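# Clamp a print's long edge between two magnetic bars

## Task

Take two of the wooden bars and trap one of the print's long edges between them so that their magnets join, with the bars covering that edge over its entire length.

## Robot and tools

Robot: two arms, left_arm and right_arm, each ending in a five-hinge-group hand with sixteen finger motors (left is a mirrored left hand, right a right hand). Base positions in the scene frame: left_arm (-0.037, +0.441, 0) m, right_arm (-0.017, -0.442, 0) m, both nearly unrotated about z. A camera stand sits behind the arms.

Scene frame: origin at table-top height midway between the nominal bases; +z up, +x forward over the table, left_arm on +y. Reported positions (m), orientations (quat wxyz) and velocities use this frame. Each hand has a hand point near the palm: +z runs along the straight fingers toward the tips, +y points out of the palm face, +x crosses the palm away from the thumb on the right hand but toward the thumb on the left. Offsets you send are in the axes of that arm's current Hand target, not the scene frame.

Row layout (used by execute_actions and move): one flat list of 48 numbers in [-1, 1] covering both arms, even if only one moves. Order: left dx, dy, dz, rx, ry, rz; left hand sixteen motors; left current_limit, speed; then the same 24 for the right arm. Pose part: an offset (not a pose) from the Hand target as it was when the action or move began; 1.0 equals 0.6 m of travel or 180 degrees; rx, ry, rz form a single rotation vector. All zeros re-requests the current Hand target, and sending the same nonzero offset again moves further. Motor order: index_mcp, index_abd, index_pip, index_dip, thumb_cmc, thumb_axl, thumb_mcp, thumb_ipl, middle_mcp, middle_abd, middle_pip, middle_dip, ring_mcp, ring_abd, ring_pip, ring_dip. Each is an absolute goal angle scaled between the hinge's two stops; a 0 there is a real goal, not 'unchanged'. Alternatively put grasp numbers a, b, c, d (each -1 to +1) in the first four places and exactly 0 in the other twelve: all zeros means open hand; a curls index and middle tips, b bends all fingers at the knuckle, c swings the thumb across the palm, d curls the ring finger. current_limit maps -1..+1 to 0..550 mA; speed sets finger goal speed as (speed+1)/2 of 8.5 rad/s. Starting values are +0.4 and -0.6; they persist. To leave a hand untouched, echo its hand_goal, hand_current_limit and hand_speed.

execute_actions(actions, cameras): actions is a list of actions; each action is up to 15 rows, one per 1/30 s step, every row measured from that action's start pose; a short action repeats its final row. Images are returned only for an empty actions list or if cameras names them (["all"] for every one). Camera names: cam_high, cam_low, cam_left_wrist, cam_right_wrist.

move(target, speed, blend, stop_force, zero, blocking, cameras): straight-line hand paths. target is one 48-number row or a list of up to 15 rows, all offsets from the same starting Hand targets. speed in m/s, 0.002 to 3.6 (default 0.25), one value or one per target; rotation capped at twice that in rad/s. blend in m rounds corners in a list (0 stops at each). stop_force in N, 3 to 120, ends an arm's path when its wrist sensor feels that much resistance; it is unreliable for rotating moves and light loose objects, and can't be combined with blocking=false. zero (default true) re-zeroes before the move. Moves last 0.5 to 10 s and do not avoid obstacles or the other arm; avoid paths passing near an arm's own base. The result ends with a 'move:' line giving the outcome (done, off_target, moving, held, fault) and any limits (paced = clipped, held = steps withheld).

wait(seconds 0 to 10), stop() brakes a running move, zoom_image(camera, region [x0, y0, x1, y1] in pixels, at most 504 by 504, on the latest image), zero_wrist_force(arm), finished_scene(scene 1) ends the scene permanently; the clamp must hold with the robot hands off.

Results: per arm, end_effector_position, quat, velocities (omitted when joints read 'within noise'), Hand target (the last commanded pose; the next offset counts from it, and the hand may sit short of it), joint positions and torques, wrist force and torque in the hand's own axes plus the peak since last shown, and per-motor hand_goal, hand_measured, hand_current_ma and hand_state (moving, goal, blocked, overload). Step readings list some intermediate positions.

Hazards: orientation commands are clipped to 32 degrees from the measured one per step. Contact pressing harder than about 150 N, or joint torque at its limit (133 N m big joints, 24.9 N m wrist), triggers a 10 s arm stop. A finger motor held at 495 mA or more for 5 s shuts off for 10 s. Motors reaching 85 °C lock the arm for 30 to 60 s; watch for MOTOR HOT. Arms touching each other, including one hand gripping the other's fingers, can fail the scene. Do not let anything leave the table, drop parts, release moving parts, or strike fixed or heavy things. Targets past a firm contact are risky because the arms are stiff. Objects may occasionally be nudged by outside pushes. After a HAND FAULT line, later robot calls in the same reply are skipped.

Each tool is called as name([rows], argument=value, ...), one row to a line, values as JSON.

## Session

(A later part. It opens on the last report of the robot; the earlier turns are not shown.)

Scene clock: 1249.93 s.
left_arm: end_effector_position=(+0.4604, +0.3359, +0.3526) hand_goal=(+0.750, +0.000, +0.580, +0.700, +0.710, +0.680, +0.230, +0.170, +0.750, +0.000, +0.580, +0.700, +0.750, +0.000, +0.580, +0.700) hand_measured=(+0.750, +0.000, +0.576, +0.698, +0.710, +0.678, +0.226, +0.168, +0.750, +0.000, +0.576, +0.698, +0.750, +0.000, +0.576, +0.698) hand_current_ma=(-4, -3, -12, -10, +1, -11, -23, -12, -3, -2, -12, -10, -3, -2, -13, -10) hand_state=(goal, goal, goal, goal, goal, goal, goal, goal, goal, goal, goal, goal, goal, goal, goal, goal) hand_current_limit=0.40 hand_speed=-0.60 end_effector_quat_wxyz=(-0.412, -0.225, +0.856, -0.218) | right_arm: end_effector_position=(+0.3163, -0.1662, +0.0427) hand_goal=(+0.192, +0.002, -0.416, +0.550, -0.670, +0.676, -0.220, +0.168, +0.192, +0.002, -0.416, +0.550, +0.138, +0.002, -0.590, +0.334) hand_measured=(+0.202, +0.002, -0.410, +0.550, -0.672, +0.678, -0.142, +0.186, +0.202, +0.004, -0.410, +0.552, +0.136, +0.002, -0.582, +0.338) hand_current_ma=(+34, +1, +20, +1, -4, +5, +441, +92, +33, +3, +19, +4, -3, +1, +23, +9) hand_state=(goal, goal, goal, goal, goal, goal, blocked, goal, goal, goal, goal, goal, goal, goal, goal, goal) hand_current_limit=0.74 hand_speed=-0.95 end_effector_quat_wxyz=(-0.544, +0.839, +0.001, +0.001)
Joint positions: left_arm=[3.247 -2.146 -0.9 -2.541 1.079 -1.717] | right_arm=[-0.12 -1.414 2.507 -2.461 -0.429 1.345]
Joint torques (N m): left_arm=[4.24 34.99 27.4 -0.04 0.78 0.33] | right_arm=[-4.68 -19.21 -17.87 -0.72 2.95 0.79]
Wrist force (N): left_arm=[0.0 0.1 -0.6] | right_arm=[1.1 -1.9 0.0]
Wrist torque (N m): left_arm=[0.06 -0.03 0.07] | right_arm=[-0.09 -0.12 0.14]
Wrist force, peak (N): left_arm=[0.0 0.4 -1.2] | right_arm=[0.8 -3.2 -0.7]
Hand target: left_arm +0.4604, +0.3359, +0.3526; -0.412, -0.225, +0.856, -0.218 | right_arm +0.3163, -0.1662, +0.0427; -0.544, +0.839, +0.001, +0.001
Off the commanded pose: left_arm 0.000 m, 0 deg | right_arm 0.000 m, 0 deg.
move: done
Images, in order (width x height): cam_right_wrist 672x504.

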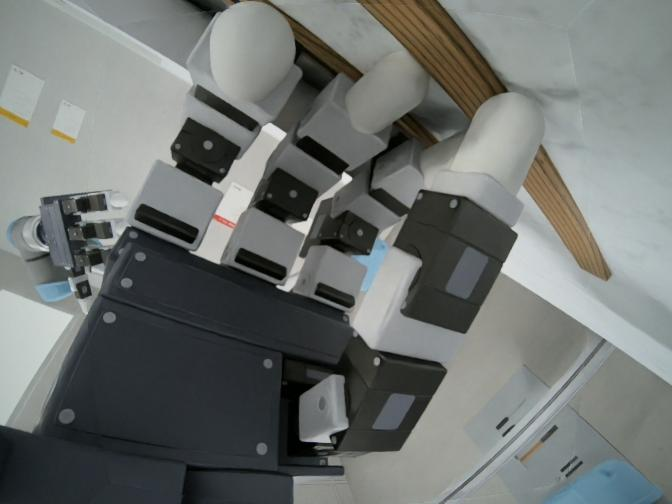

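move([
  [0,0,0,0,0,0, 0,0,0,0,0,0,0,0,0,0,0,0,0,0,0,0,0.4,-0.6, 0,0,0,0,0,0, 0.1918,0.001,-0.4161,0.5507,-0.671,0.6766,0.2247,0.1676,0.1918,0.001,-0.4161,0.5507,0.137,0.001,-0.591,0.333,0.2,-0.85],
  [0,0,0,0,0,0, 0,0,0,0,0,0,0,0,0,0,0,0,0,0,0,0,0.4,-0.6, 0,-0.0761,-0.034,0,0,0, 0.1918,0.001,-0.4161,0.5507,-0.671,0.6766,0.2247,0.1676,0.1918,0.001,-0.4161,0.5507,0.137,0.001,-0.591,0.333,0.2,-0.85],
], speed=0.06, cameras=["all"])

zoom_image(camera="cam_left_wrist", region=[290, 60, 560, 300])

zoom_image(camera="cam_right_wrist", region=[150, 0, 530, 320])

Scene clock: 1286.83 s.
left_arm: end_effector_position=(+0.4604, +0.3359, +0.3526) hand_goal=(+0.750, +0.000, +0.580, +0.700, +0.710, +0.680, +0.230, +0.170, +0.750, +0.000, +0.580, +0.700, +0.750, +0.000, +0.580, +0.700) hand_measured=(+0.750, +0.000, +0.576, +0.698, +0.710, +0.678, +0.226, +0.168, +0.750, +0.000, +0.576, +0.698, +0.750, +0.000, +0.576, +0.698) hand_current_ma=(-4, -3, -12, -10, +1, -11, -23, -12, -3, -2, -12, -10, -3, -2, -13, -10) hand_state=(goal, goal, goal, goal, goal, goal, goal, goal, goal, goal, goal, goal, goal, goal, goal, goal) hand_current_limit=0.40 hand_speed=-0.60 end_effector_quat_wxyz=(-0.412, -0.225, +0.856, -0.218) | right_arm: end_effector_position=(+0.3162, -0.1662, +0.0927) hand_goal=(+0.192, +0.002, -0.416, +0.550, -0.670, +0.676, +0.224, +0.168, +0.192, +0.002, -0.416, +0.550, +0.138, +0.002, -0.590, +0.334) hand_measured=(+0.192, +0.002, -0.410, +0.550, -0.672, +0.678, +0.218, +0.170, +0.192, +0.004, -0.410, +0.552, +0.136, +0.002, -0.582, +0.338) hand_current_ma=(+0, +1, +20, +1, -4, +5, -25, +7, +0, +3, +17, +4, -3, +1, +23, +9) hand_state=(goal, goal, goal, goal, goal, goal, goal, goal, goal, goal, goal, goal, goal, goal, goal, goal) hand_current_limit=0.20 hand_speed=-0.85 end_effector_quat_wxyz=(-0.544, +0.839, +0.001, +0.001)
Joint positions: left_arm=[3.247 -2.146 -0.9 -2.541 1.079 -1.717] | right_arm=[-0.12 -1.575 2.46 -2.252 -0.429 1.344]
Joint torques (N m): left_arm=[3.64 35.56 27.38 -0.07 0.94 0.42] | right_arm=[-6.03 -8.42 -6.83 -4.5 -0.51 -0.27]
Wrist force (N): left_arm=[-0.2 0.0 -0.4] | right_arm=[1.1 -0.7 1.1]
Wrist torque (N m): left_arm=[0.03 0.00 0.05] | right_arm=[0.05 -0.10 0.15]
Wrist force, peak (N): left_arm=[-0.7 0.5 -0.9] | right_arm=[1.2 -3.2 1.0]
Hand target: left_arm +0.4604, +0.3359, +0.3526; -0.412, -0.225, +0.856, -0.218 | right_arm +0.3161, -0.1662, +0.0927; -0.544, +0.839, +0.001, +0.001
Off the commanded pose: left_arm 0.000 m, 0 deg | right_arm 0.000 m, 0 deg.
move: done

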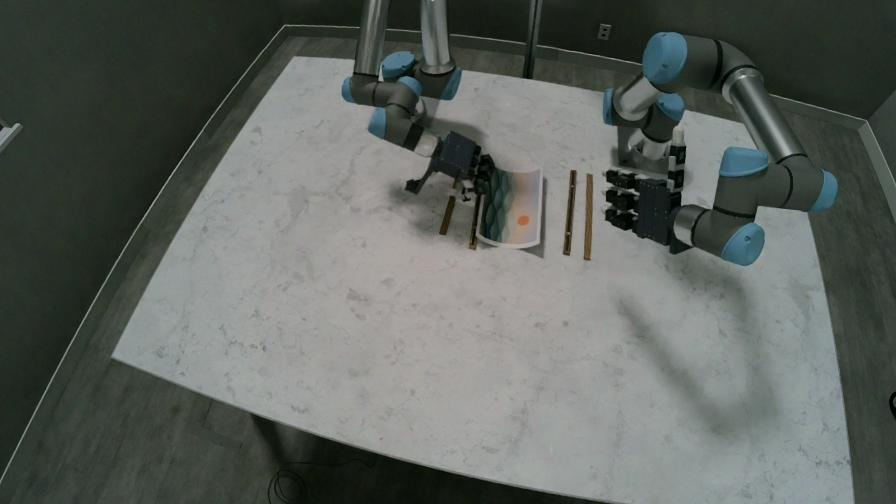

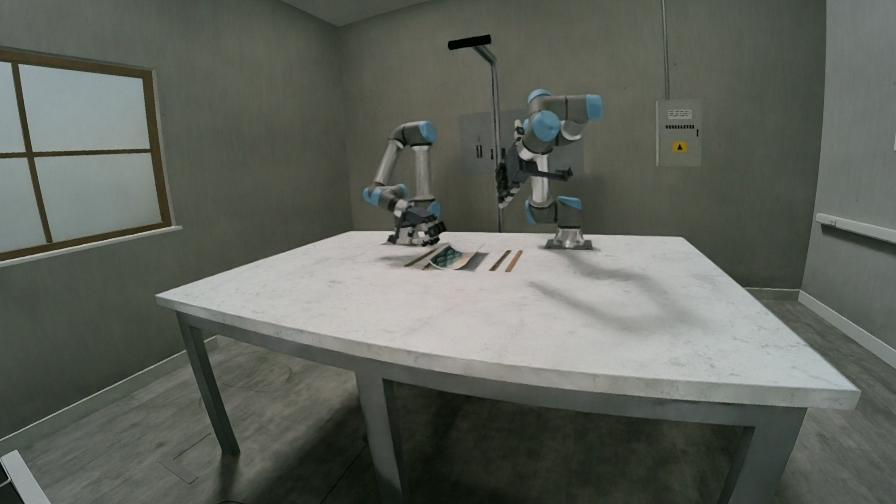

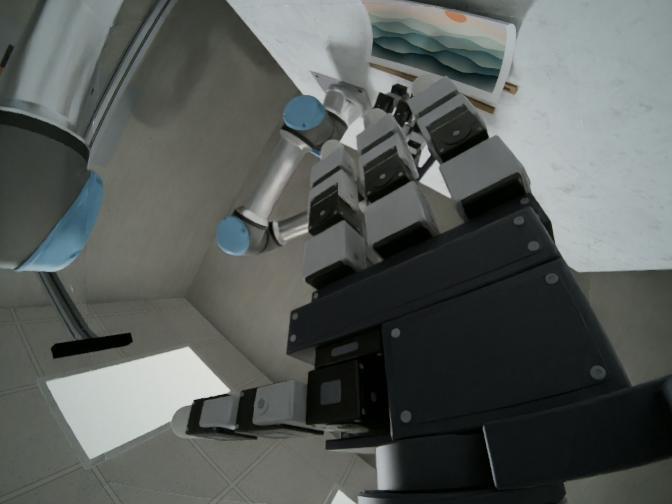

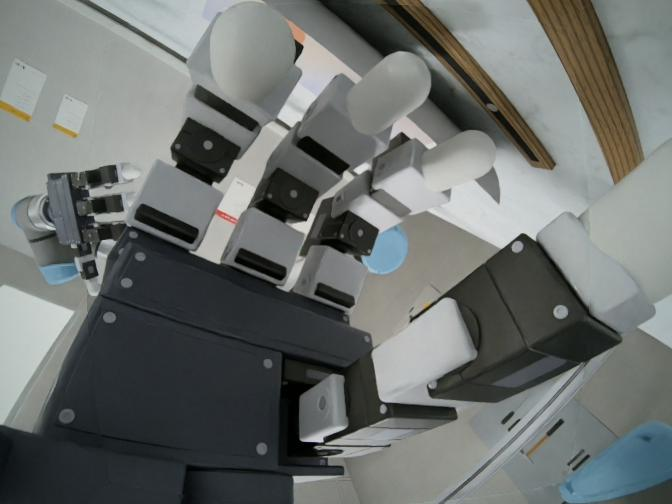

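Scaled by 1.867 from the camera's 672x504 image, which has a finer 960x720 frame.

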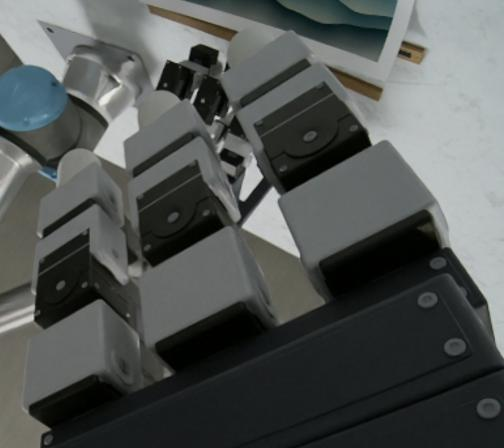

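Scaled by 1.326 from the camera's 672x504 image, which has a finer 960x720 frame.

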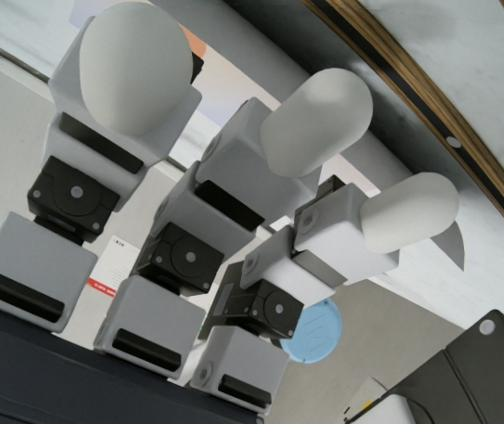

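zoom_image(camera="cam_high", region=[400, 140, 560, 260])

zoom_image(camera="cam_low", region=[380, 220, 500, 280])

Scaled by 3.150 from the camera's 896x504 image, which has a finer 1280x720 frame.

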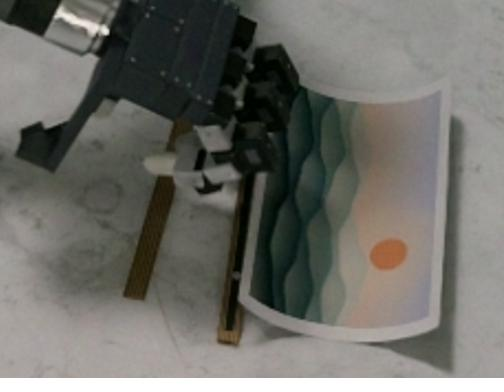

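Scaled by 4.200 from the camera's 896x504 image, which has a finer 1280x720 frame.

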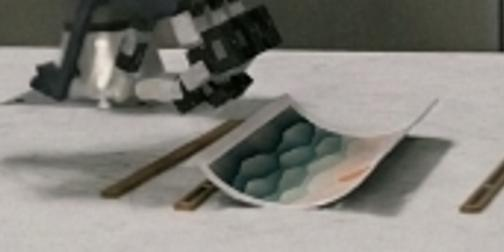

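move([
  [0,0,0,0,0,0, 0,0,0,0,0,0,0,0,0,0,0,0,0,0,0,0,0.4,-0.6, 0.0397,-0.2484,-0.2092,0,0,0, 0.1918,0.001,-0.4161,0.5507,-0.671,0.6766,0.2247,0.1676,0.1918,0.001,-0.4161,0.5507,0.137,0.001,-0.591,0.333,0.2,-0.85],
  [0,0,0,0,0,0, 0,0,0,0,0,0,0,0,0,0,0,0,0,0,0,0,0.4,-0.6, 0.0397,-0.2484,-0.2092,0,-0.228,-0.102, 0.274,0.2,-0.3723,-0.029,0.71,0.6766,0.2247,0.1676,0.274,-0.2,-0.3723,-0.029,0.959,0.001,0.58,0.70,0.2,-0.75],
], speed=0.15, cameras=["all"])

Scene clock: 1353.23 s.
left_arm: end_effector_position=(+0.4604, +0.3359, +0.3526) hand_goal=(+0.750, +0.000, +0.580, +0.700, +0.710, +0.680, +0.230, +0.170, +0.750, +0.000, +0.580, +0.700, +0.750, +0.000, +0.580, +0.700) hand_measured=(+0.750, +0.000, +0.576, +0.698, +0.710, +0.678, +0.226, +0.168, +0.750, +0.000, +0.576, +0.698, +0.750, +0.000, +0.576, +0.698) hand_current_ma=(-4, -3, -12, -10, +1, -11, -23, -12, -3, -2, -12, -10, -3, -2, -13, -10) hand_state=(goal, goal, goal, goal, goal, goal, goal, goal, goal, goal, goal, goal, goal, goal, goal, goal) hand_current_limit=0.40 hand_speed=-0.60 end_effector_quat_wxyz=(-0.412, -0.225, +0.856, -0.218) | right_arm: end_effector_position=(+0.3394, -0.2201, +0.2800) hand_goal=(+0.274, +0.200, -0.372, -0.028, +0.710, +0.676, +0.224, +0.168, +0.274, -0.200, -0.372, -0.028, +0.960, +0.002, +0.580, +0.700) hand_measured=(+0.266, +0.196, -0.374, -0.024, +0.688, +0.678, +0.218, +0.170, +0.266, -0.194, -0.374, -0.024, +0.936, +0.002, +0.570, +0.698) hand_current_ma=(-30, -10, -4, +13, -87, +5, -23, +7, -32, +14, -3, +10, -92, +1, -31, -8) hand_state=(goal, goal, goal, goal, blocked, goal, goal, goal, goal, goal, goal, goal, blocked, goal, goal, goal) hand_current_limit=0.20 hand_speed=-0.75 end_effector_quat_wxyz=(-0.502, +0.775, +0.322, -0.207)
Joint positions: left_arm=[3.247 -2.146 -0.9 -2.541 1.079 -1.717] | right_arm=[-0.066 -1.455 1.577 -0.672 -0.902 0.36]
Joint torques (N m): left_arm=[3.52 34.99 27.5 -0.06 0.76 0.27] | right_arm=[-6.66 -33.21 -11.17 -2.09 -0.43 -0.51]
Wrist force (N): left_arm=[-0.2 0.1 -0.8] | right_arm=[1.3 -0.8 1.4]
Wrist torque (N m): left_arm=[0.08 -0.01 0.04] | right_arm=[-0.08 -0.11 0.02]
Wrist force, peak (N): left_arm=[-0.8 0.3 -1.0] | right_arm=[1.9 -0.9 1.5]
Hand target: left_arm +0.4604, +0.3359, +0.3526; -0.412, -0.225, +0.856, -0.218 | right_arm +0.3394, -0.2201, +0.2800; -0.502, +0.775, +0.322, -0.207
Off the commanded pose: left_arm 0.000 m, 0 deg | right_arm 0.000 m, 0 deg.
move: done

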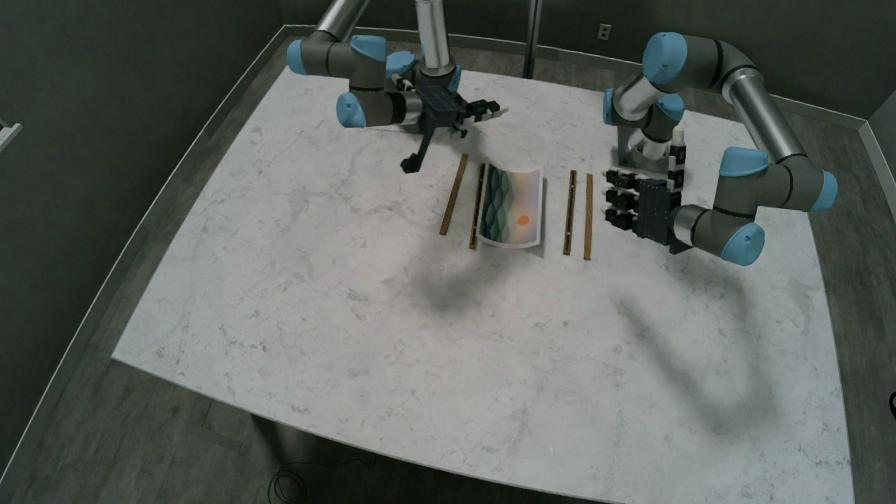

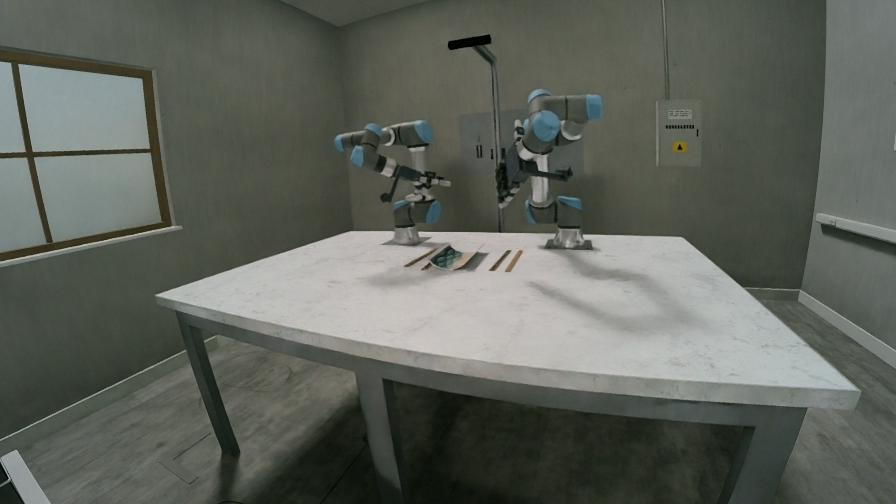

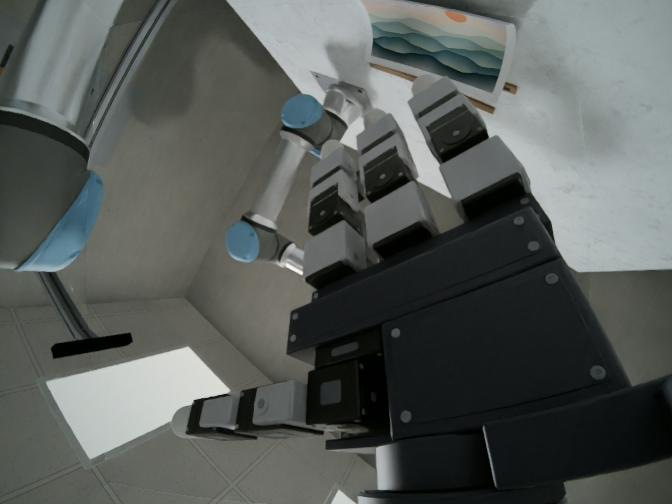

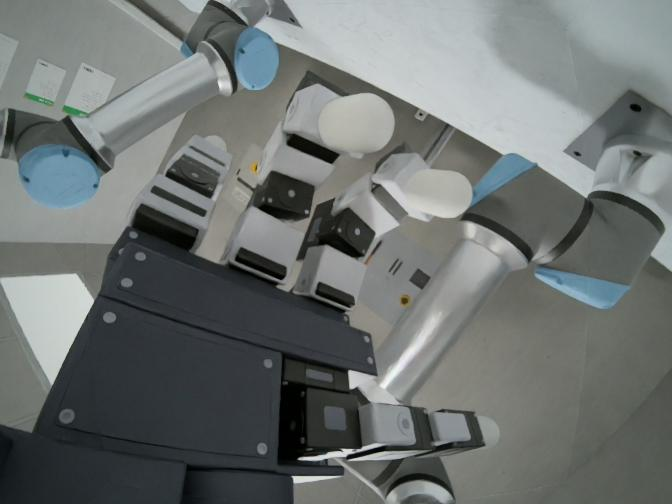

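zoom_image(camera="cam_high", region=[420, 140, 560, 260])

Scaled by 3.600 from the camera's 896x504 image, which has a finer 1280x720 frame.

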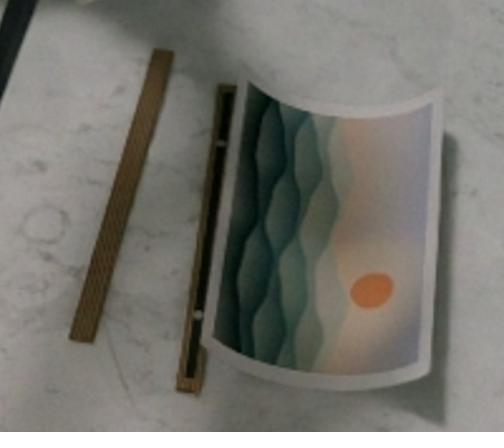

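zoom_image(camera="cam_low", region=[420, 230, 500, 280])

zoom_image(camera="cam_high", region=[470, 150, 560, 260])

zoom_image(camera="cam_high", region=[380, 50, 700, 190])

Scaled by 6.300 from the camera's 896x504 image, which has a finer 1280x720 frame.

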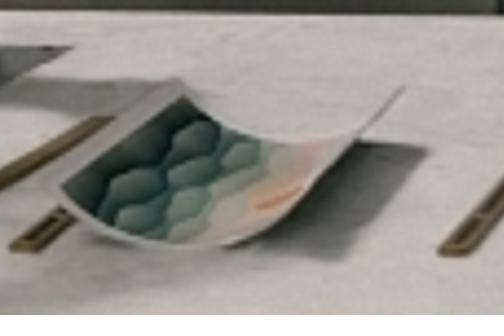

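Scaled by 4.582 from the camera's 896x504 image, which has a finer 1280x720 frame.

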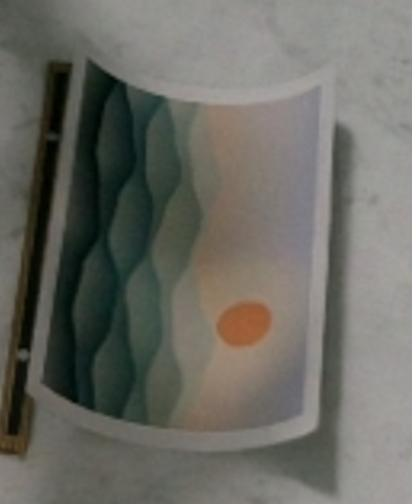

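Scaled by 1.575 from the camera's 896x504 image, which has a finer 1280x720 frame.

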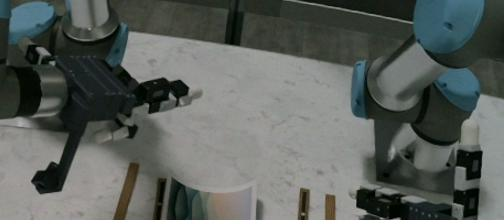

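move(target=[0,0,0,0,0,0, 0,0,0,0,0,0,0,0,0,0,0,0,0,0,0,0,0.4,-0.6, 0,0,0,0,-0.228,-0.102, 0.274,0.2,-0.3723,-0.029,0.69,0.6766,0.2247,0.1676,0.274,-0.2,-0.3723,-0.029,0.94,0.001,0.58,0.70,0.2,-0.75], speed=0.2, cameras=["all"])

Scene clock: 1418.60 s.
left_arm: end_effector_position=(+0.4604, +0.3359, +0.3526) hand_goal=(+0.750, +0.000, +0.580, +0.700, +0.710, +0.680, +0.230, +0.170, +0.750, +0.000, +0.580, +0.700, +0.750, +0.000, +0.580, +0.700) hand_measured=(+0.750, +0.000, +0.576, +0.698, +0.710, +0.678, +0.226, +0.168, +0.750, +0.000, +0.576, +0.698, +0.750, +0.000, +0.576, +0.698) hand_current_ma=(-4, -3, -12, -10, +1, -11, -23, -12, -3, -2, -12, -10, -3, -2, -13, -10) hand_state=(goal, goal, goal, goal, goal, goal, goal, goal, goal, goal, goal, goal, goal, goal, goal, goal) hand_current_limit=0.40 hand_speed=-0.60 end_effector_quat_wxyz=(-0.412, -0.225, +0.856, -0.218) | right_arm: end_effector_position=(+0.3394, -0.2201, +0.2800) hand_goal=(+0.274, +0.200, -0.372, -0.028, +0.690, +0.676, +0.224, +0.168, +0.274, -0.200, -0.372, -0.028, +0.940, +0.002, +0.580, +0.700) hand_measured=(+0.266, +0.196, -0.374, -0.024, +0.682, +0.678, +0.218, +0.170, +0.266, -0.196, -0.374, -0.024, +0.930, +0.002, +0.570, +0.698) hand_current_ma=(-29, -10, -4, +12, -28, +5, -23, +6, -31, +13, -3, +10, -33, +1, -30, -8) hand_state=(goal, goal, goal, goal, goal, goal, goal, goal, goal, goal, goal, goal, goal, goal, goal, goal) hand_current_limit=0.20 hand_speed=-0.75 end_effector_quat_wxyz=(-0.384, +0.594, +0.594, -0.383)
Joint positions: left_arm=[3.247 -2.146 -0.9 -2.541 1.079 -1.717] | right_arm=[0.174 -1.247 1.305 -0.49 -1.386 0.083]
Joint torques (N m): left_arm=[3.22 35.32 28.05 0.04 0.87 0.45] | right_arm=[-2.78 -41.73 -10.52 -1.57 1.56 1.37]
Wrist force (N): left_arm=[-0.3 0.3 -0.6] | right_arm=[1.3 -0.8 1.7]
Wrist torque (N m): left_arm=[0.10 0.01 0.03] | right_arm=[-0.09 -0.13 0.07]
Wrist force, peak (N): left_arm=[-0.7 0.2 -1.1] | right_arm=[2.0 -1.0 1.8]
Hand target: left_arm +0.4604, +0.3359, +0.3526; -0.412, -0.225, +0.856, -0.218 | right_arm +0.3394, -0.2201, +0.2800; -0.384, +0.594, +0.594, -0.383
Off the commanded pose: left_arm 0.000 m, 0 deg | right_arm 0.000 m, 0 deg.
move: done

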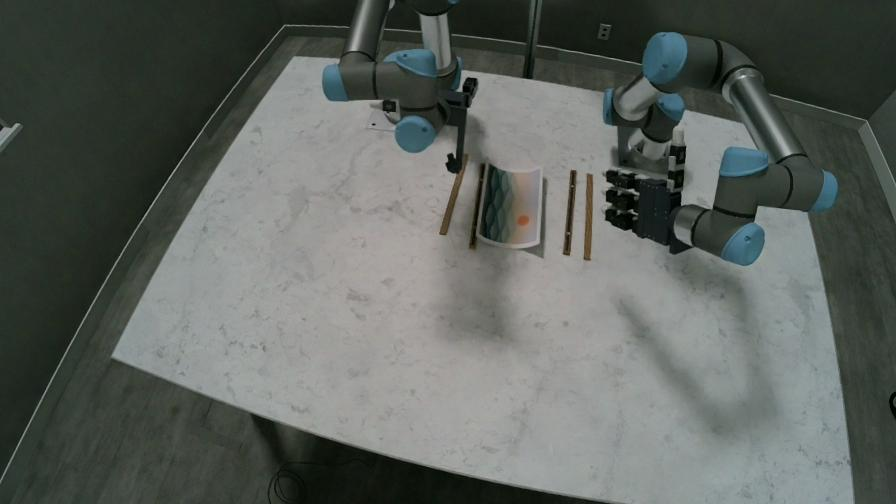

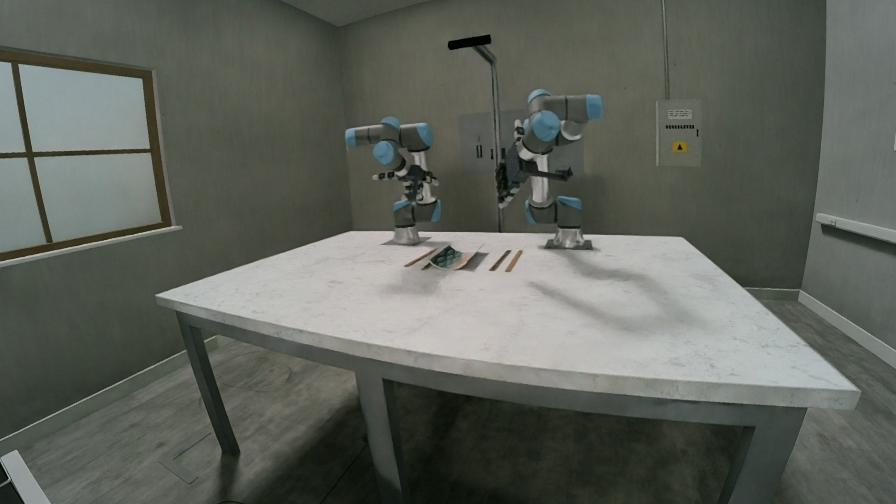

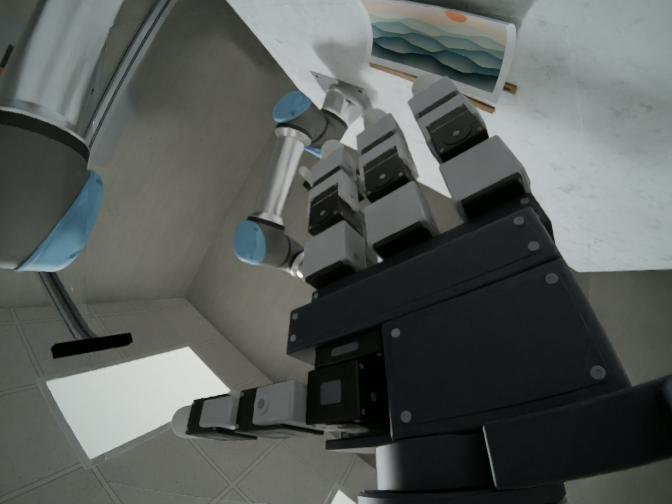

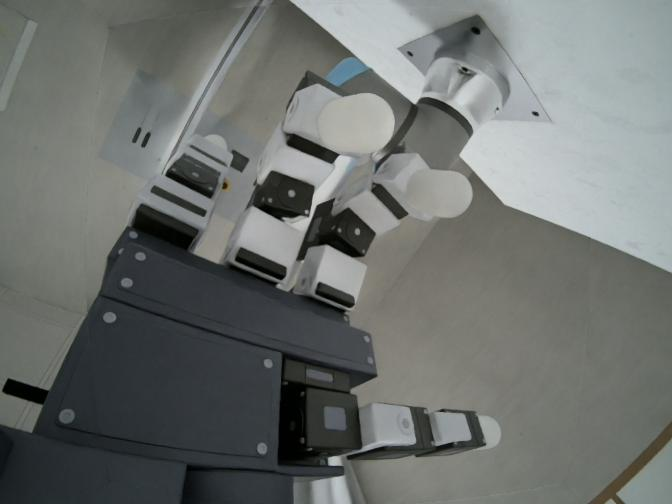

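move(target=[0,0,0,0,0,0, 0,0,0,0,0,0,0,0,0,0,0,0,0,0,0,0,0.4,-0.6, 0.026,0.2248,0.1505,0,0,0, 0.274,0.2,-0.3723,-0.029,0.69,0.6766,0.2247,0.1676,0.274,-0.2,-0.3723,-0.029,0.94,0.001,0.58,0.70,0.2,-0.75], speed=0.12, cameras=["all"])

zoom_image(camera="cam_high", region=[400, 90, 560, 260])

zoom_image(camera="cam_low", region=[340, 170, 500, 280])

Scene clock: 1445.30 s.
left_arm: end_effector_position=(+0.4604, +0.3359, +0.3526) hand_goal=(+0.750, +0.000, +0.580, +0.700, +0.710, +0.680, +0.230, +0.170, +0.750, +0.000, +0.580, +0.700, +0.750, +0.000, +0.580, +0.700) hand_measured=(+0.750, +0.000, +0.576, +0.698, +0.710, +0.678, +0.226, +0.168, +0.750, +0.000, +0.576, +0.698, +0.750, +0.000, +0.576, +0.698) hand_current_ma=(-4, -3, -12, -10, +1, -11, -23, -12, -3, -2, -12, -10, -3, -2, -13, -10) hand_state=(goal, goal, goal, goal, goal, goal, goal, goal, goal, goal, goal, goal, goal, goal, goal, goal) hand_current_limit=0.40 hand_speed=-0.60 end_effector_quat_wxyz=(-0.412, -0.225, +0.856, -0.218) | right_arm: end_effector_position=(+0.3125, -0.2042, +0.1200) hand_goal=(+0.274, +0.200, -0.372, -0.028, +0.690, +0.676, +0.224, +0.168, +0.274, -0.200, -0.372, -0.028, +0.940, +0.002, +0.580, +0.700) hand_measured=(+0.266, +0.196, -0.374, -0.024, +0.682, +0.678, +0.218, +0.170, +0.266, -0.196, -0.374, -0.024, +0.930, +0.002, +0.572, +0.698) hand_current_ma=(-29, -10, -4, +12, -28, +5, -23, +6, -31, +13, -3, +10, -33, +1, -29, -8) hand_state=(goal, goal, goal, goal, goal, goal, goal, goal, goal, goal, goal, goal, goal, goal, goal, goal) hand_current_limit=0.20 hand_speed=-0.75 end_effector_quat_wxyz=(-0.384, +0.594, +0.594, -0.383)
Joint positions: left_arm=[3.247 -2.146 -0.9 -2.541 1.079 -1.717] | right_arm=[0.212 -1.19 1.652 -0.897 -1.352 0.1]
Joint torques (N m): left_arm=[2.47 34.89 26.94 0.13 0.65 0.4] | right_arm=[-6.17 -40.7 -18.19 1.1 -2.39 -0.39]
Wrist force (N): left_arm=[-0.4 0.4 -0.5] | right_arm=[1.6 -0.9 1.5]
Wrist torque (N m): left_arm=[0.09 0.02 0.02] | right_arm=[-0.10 -0.18 0.05]
Wrist force, peak (N): left_arm=[-0.3 0.5 -1.2] | right_arm=[1.1 -2.4 1.1]
Hand target: left_arm +0.4604, +0.3359, +0.3526; -0.412, -0.225, +0.856, -0.218 | right_arm +0.3126, -0.2043, +0.1200; -0.384, +0.594, +0.594, -0.383
Off the commanded pose: left_arm 0.000 m, 0 deg | right_arm 0.000 m, 0 deg.
move: done

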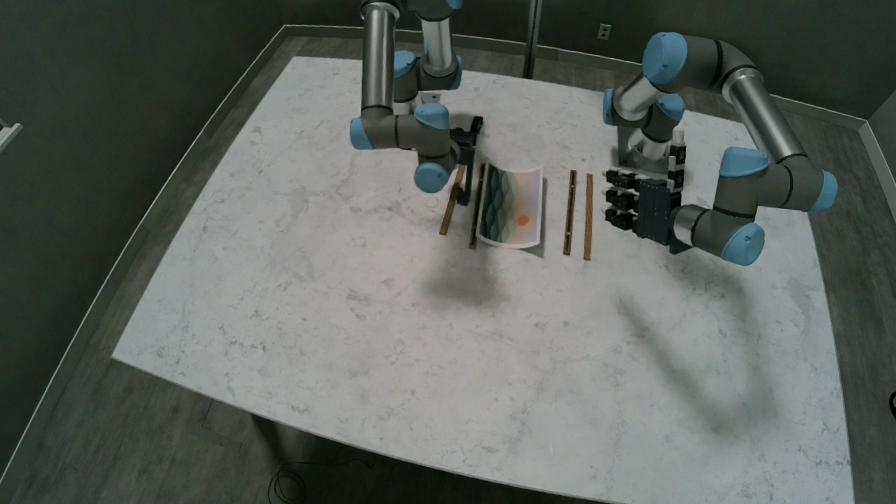

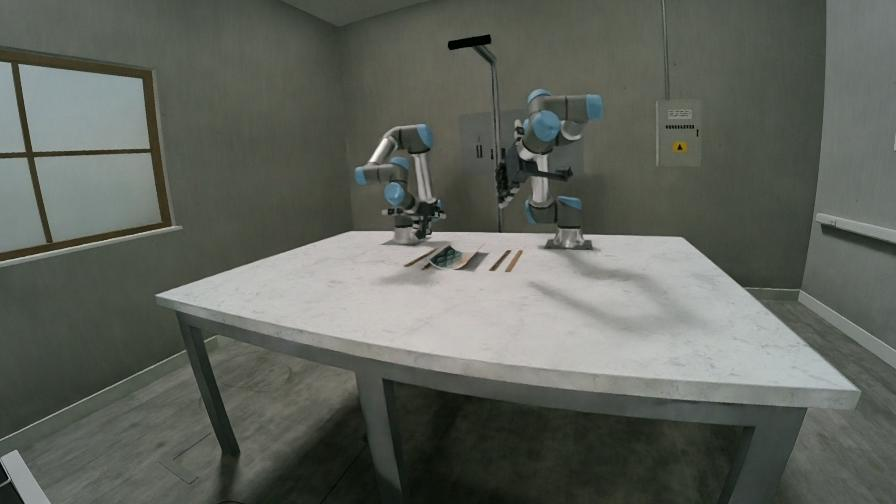

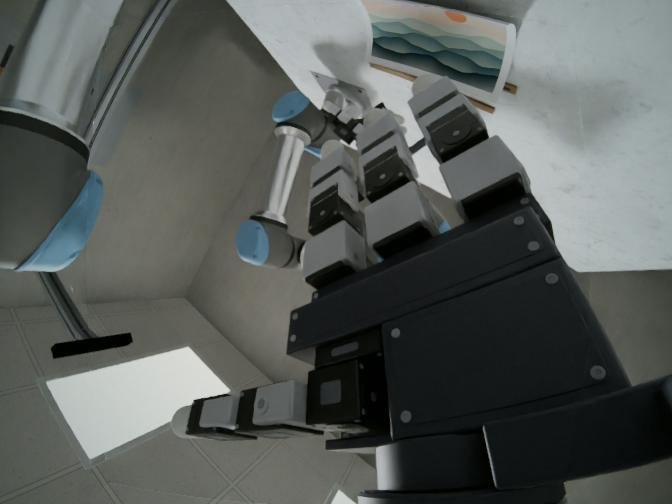

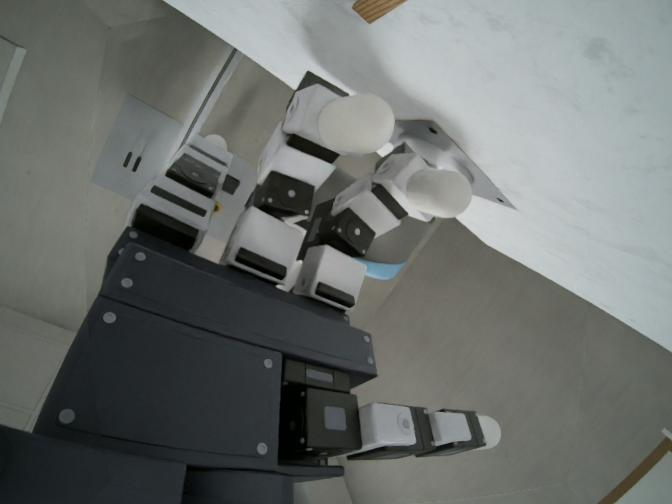

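Scaled by 2.965 from the camera's 896x504 image, which has a finer 1280x720 frame.

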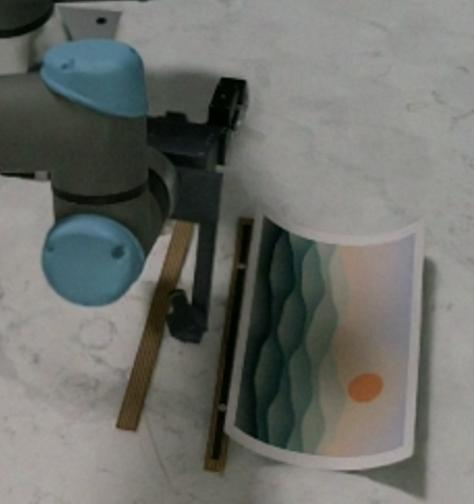

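Scaled by 3.150 from the camera's 896x504 image, which has a finer 1280x720 frame.

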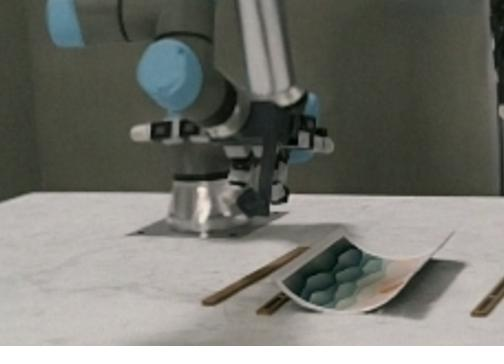

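move(target=[0,0,0,0,0,0, 0,0,0,0,0,0,0,0,0,0,0,0,0,0,0,0,0.4,-0.6, 0,0.0685,0.0306,0,0,0, 0.274,0.2,-0.3723,-0.029,0.69,0.6766,0.2247,0.1676,0.274,-0.2,-0.3723,-0.029,0.94,0.001,0.58,0.70,0.2,-0.75], speed=0.06, stop_force=6, cameras=["cam_high", "cam_low", "cam_right_wrist"])

zoom_image(camera="cam_low", region=[380, 190, 480, 280])

zoom_image(camera="cam_right_wrist", region=[240, 0, 540, 260])

Scene clock: 1459.00 s.
left_arm: end_effector_position=(+0.4604, +0.3359, +0.3526) hand_goal=(+0.750, +0.000, +0.580, +0.700, +0.710, +0.680, +0.230, +0.170, +0.750, +0.000, +0.580, +0.700, +0.750, +0.000, +0.580, +0.700) hand_measured=(+0.750, +0.000, +0.576, +0.698, +0.710, +0.678, +0.226, +0.168, +0.750, +0.000, +0.576, +0.698, +0.750, +0.000, +0.576, +0.698) hand_current_ma=(-4, -3, -12, -10, +1, -11, -23, -12, -3, -2, -12, -10, -3, -2, -13, -10) hand_state=(goal, goal, goal, goal, goal, goal, goal, goal, goal, goal, goal, goal, goal, goal, goal, goal) hand_current_limit=0.40 hand_speed=-0.60 end_effector_quat_wxyz=(-0.412, -0.225, +0.856, -0.218) | right_arm: end_effector_position=(+0.3127, -0.2043, +0.0749) hand_goal=(+0.274, +0.200, -0.372, -0.028, +0.690, +0.676, +0.224, +0.168, +0.274, -0.200, -0.372, -0.028, +0.940, +0.002, +0.580, +0.700) hand_measured=(+0.266, +0.196, -0.374, -0.024, +0.682, +0.678, +0.218, +0.170, +0.266, -0.196, -0.374, -0.024, +0.930, +0.002, +0.572, +0.698) hand_current_ma=(-28, -10, -4, +12, -28, +5, -23, +6, -31, +13, -3, +10, -33, +1, -29, -8) hand_state=(goal, goal, goal, goal, goal, goal, goal, goal, goal, goal, goal, goal, goal, goal, goal, goal) hand_current_limit=0.20 hand_speed=-0.75 end_effector_quat_wxyz=(-0.384, +0.594, +0.594, -0.383)
Joint positions: left_arm=[3.247 -2.146 -0.9 -2.541 1.079 -1.717] | right_arm=[0.212 -1.137 1.705 -1.003 -1.352 0.099]
Joint torques (N m): left_arm=[3.25 35.63 27.02 0.12 0.8 0.18] | right_arm=[-5.12 -42.7 -22.99 2.67 -1.75 0.83]
Wrist force (N): left_arm=[-0.4 0.1 -0.5] | right_arm=[1.4 -0.9 1.2]
Wrist torque (N m): left_arm=[0.05 0.03 0.01] | right_arm=[-0.08 -0.15 0.04]
Wrist force, peak (N): left_arm=[-0.3 -0.1 -1.2] | right_arm=[1.8 -1.5 1.7]
Hand target: left_arm +0.4604, +0.3359, +0.3526; -0.412, -0.225, +0.856, -0.218 | right_arm +0.3127, -0.2043, +0.0749; -0.384, +0.594, +0.594, -0.383
Off the commanded pose: left_arm 0.000 m, 0 deg | right_arm 0.000 m, 0 deg.
move: done
Images, in order (width x height): cam_high 896x504, cam_low 896x504, cam_right_wrist 672x504.

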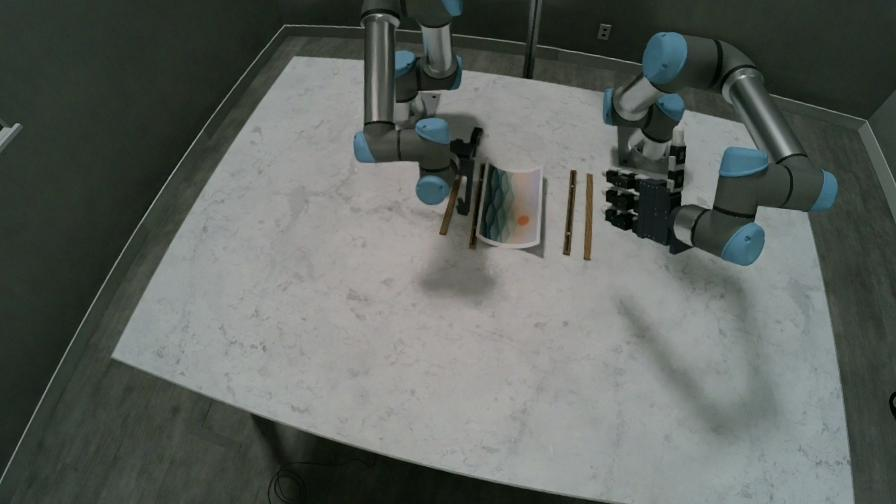

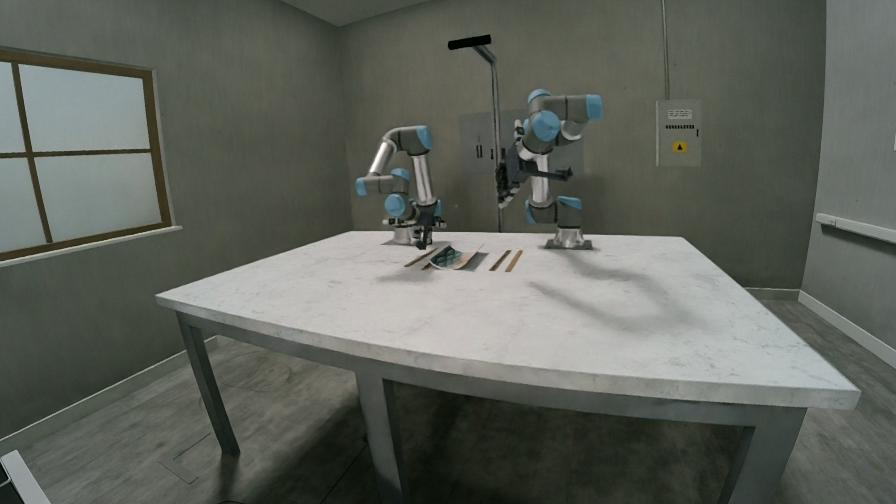

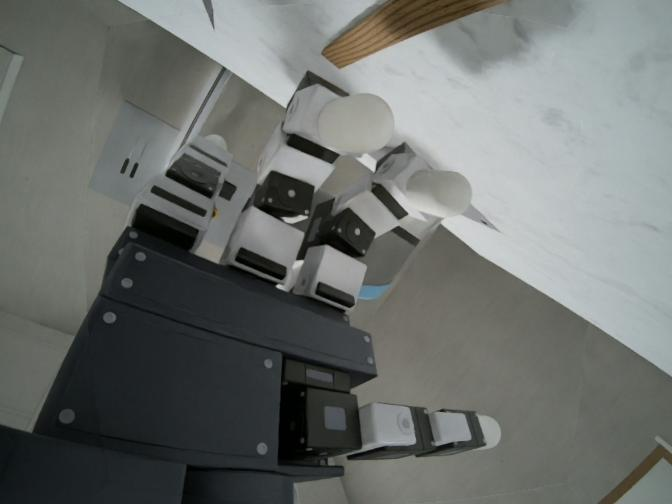

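Scaled by 5.040 from the camera's 896x504 image, which has a finer 1280x720 frame.

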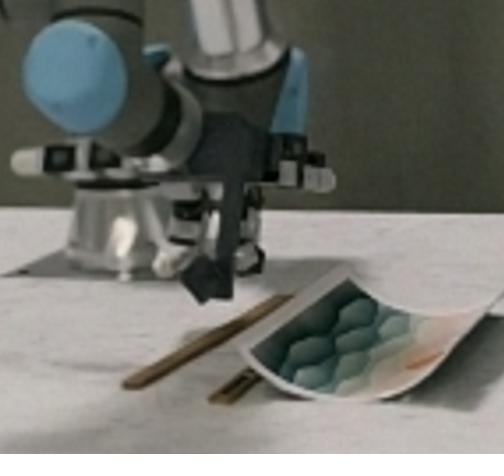

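Scaled by 1.680 from the camera's 672x504 image, which has a finer 960x720 frame.

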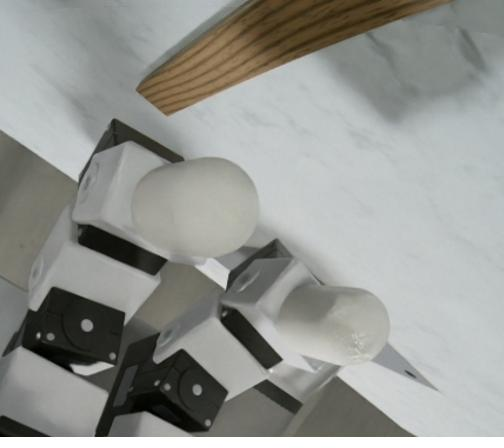

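move(target=[0,0,0,0,0,0, 0,0,0,0,0,0,0,0,0,0,0,0,0,0,0,0,0.4,-0.6, 0,0.0411,0.0184,0,0,0, 0.274,0.2,-0.3723,-0.029,0.69,0.6766,0.2247,0.1676,0.274,-0.2,-0.3723,-0.029,0.94,0.001,0.58,0.70,0.2,-0.75], speed=0.025, stop_force=3, cameras=["cam_low", "cam_right_wrist"])

zoom_image(camera="cam_low", region=[380, 190, 480, 280])

zoom_image(camera="cam_right_wrist", region=[240, 0, 540, 260])

Scene clock: 1483.23 s.
left_arm: end_effector_position=(+0.4604, +0.3359, +0.3526) hand_goal=(+0.750, +0.000, +0.580, +0.700, +0.710, +0.680, +0.230, +0.170, +0.750, +0.000, +0.580, +0.700, +0.750, +0.000, +0.580, +0.700) hand_measured=(+0.750, +0.000, +0.576, +0.698, +0.710, +0.678, +0.226, +0.168, +0.750, +0.000, +0.576, +0.698, +0.750, +0.000, +0.576, +0.698) hand_current_ma=(-4, -3, -12, -10, +1, -11, -23, -12, -3, -2, -12, -10, -3, -2, -13, -10) hand_state=(goal, goal, goal, goal, goal, goal, goal, goal, goal, goal, goal, goal, goal, goal, goal, goal) hand_current_limit=0.40 hand_speed=-0.60 end_effector_quat_wxyz=(-0.412, -0.225, +0.856, -0.218) | right_arm: end_effector_position=(+0.3128, -0.2042, +0.0479) hand_goal=(+0.274, +0.200, -0.372, -0.028, +0.690, +0.676, +0.224, +0.168, +0.274, -0.200, -0.372, -0.028, +0.940, +0.002, +0.580, +0.700) hand_measured=(+0.266, +0.196, -0.374, -0.024, +0.682, +0.678, +0.218, +0.170, +0.266, -0.196, -0.374, -0.024, +0.930, +0.002, +0.572, +0.698) hand_current_ma=(-28, -10, -4, +12, -28, +5, -23, +6, -30, +13, -3, +10, -33, +1, -29, -8) hand_state=(goal, goal, goal, goal, goal, goal, goal, goal, goal, goal, goal, goal, goal, goal, goal, goal) hand_current_limit=0.20 hand_speed=-0.75 end_effector_quat_wxyz=(-0.384, +0.594, +0.594, -0.383)
Joint positions: left_arm=[3.247 -2.146 -0.9 -2.541 1.079 -1.717] | right_arm=[0.212 -1.101 1.731 -1.065 -1.352 0.1]
Joint torques (N m): left_arm=[3.1 35.2 27.26 0.2 0.69 0.35] | right_arm=[4.24 -43.38 -22.31 3.17 2.09 1.05]
Wrist force (N): left_arm=[-0.3 0.1 -0.7] | right_arm=[1.2 -0.8 1.3]
Wrist torque (N m): left_arm=[0.07 0.00 0.04] | right_arm=[-0.09 -0.12 0.03]
Wrist force, peak (N): left_arm=[-0.8 0.0 -1.0] | right_arm=[1.5 -1.2 2.0]
Hand target: left_arm +0.4604, +0.3359, +0.3526; -0.412, -0.225, +0.856, -0.218 | right_arm +0.3128, -0.2042, +0.0479; -0.384, +0.594, +0.594, -0.383
Off the commanded pose: left_arm 0.000 m, 0 deg | right_arm 0.000 m, 0 deg.
move: done
Images, in order (width x height): cam_low 896x504, cam_right_wrist 672x504.

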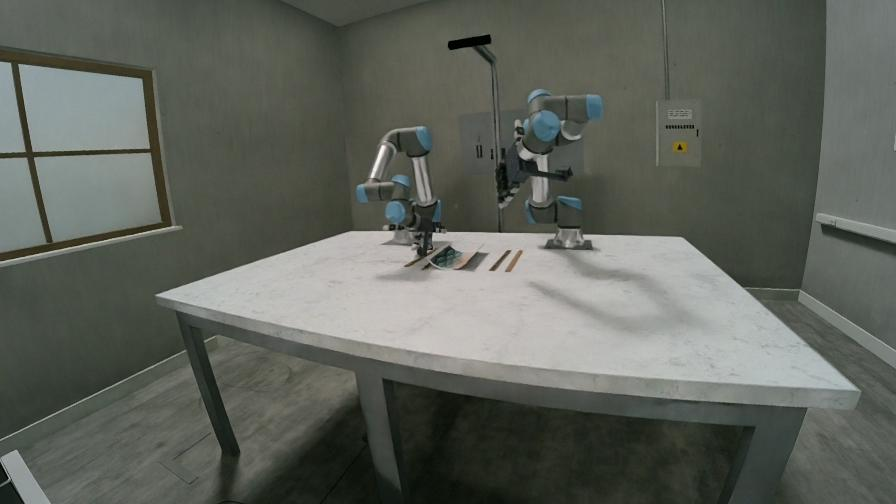

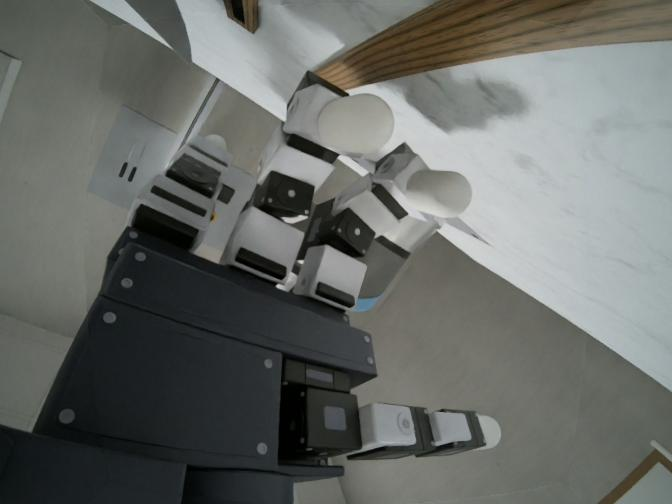

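Scaled by 5.040 from the camera's 896x504 image, which has a finer 1280x720 frame.

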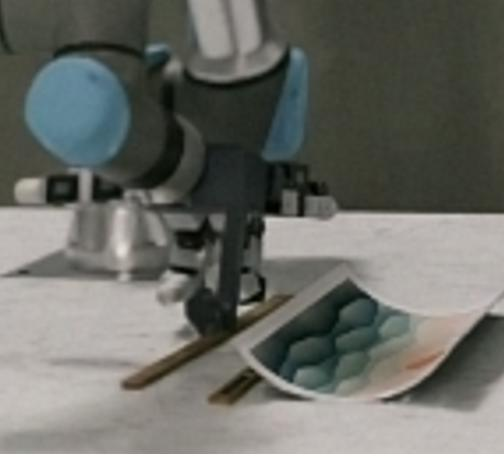

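Scaled by 1.680 from the camera's 672x504 image, which has a finer 960x720 frame.

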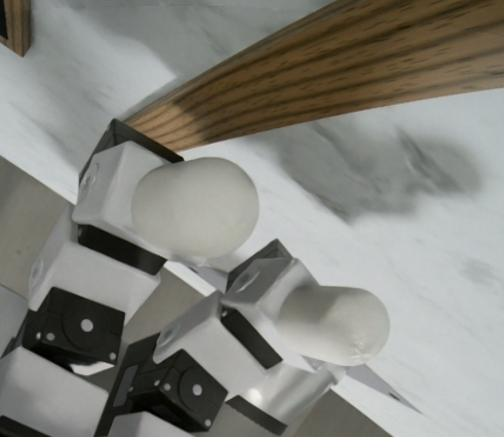

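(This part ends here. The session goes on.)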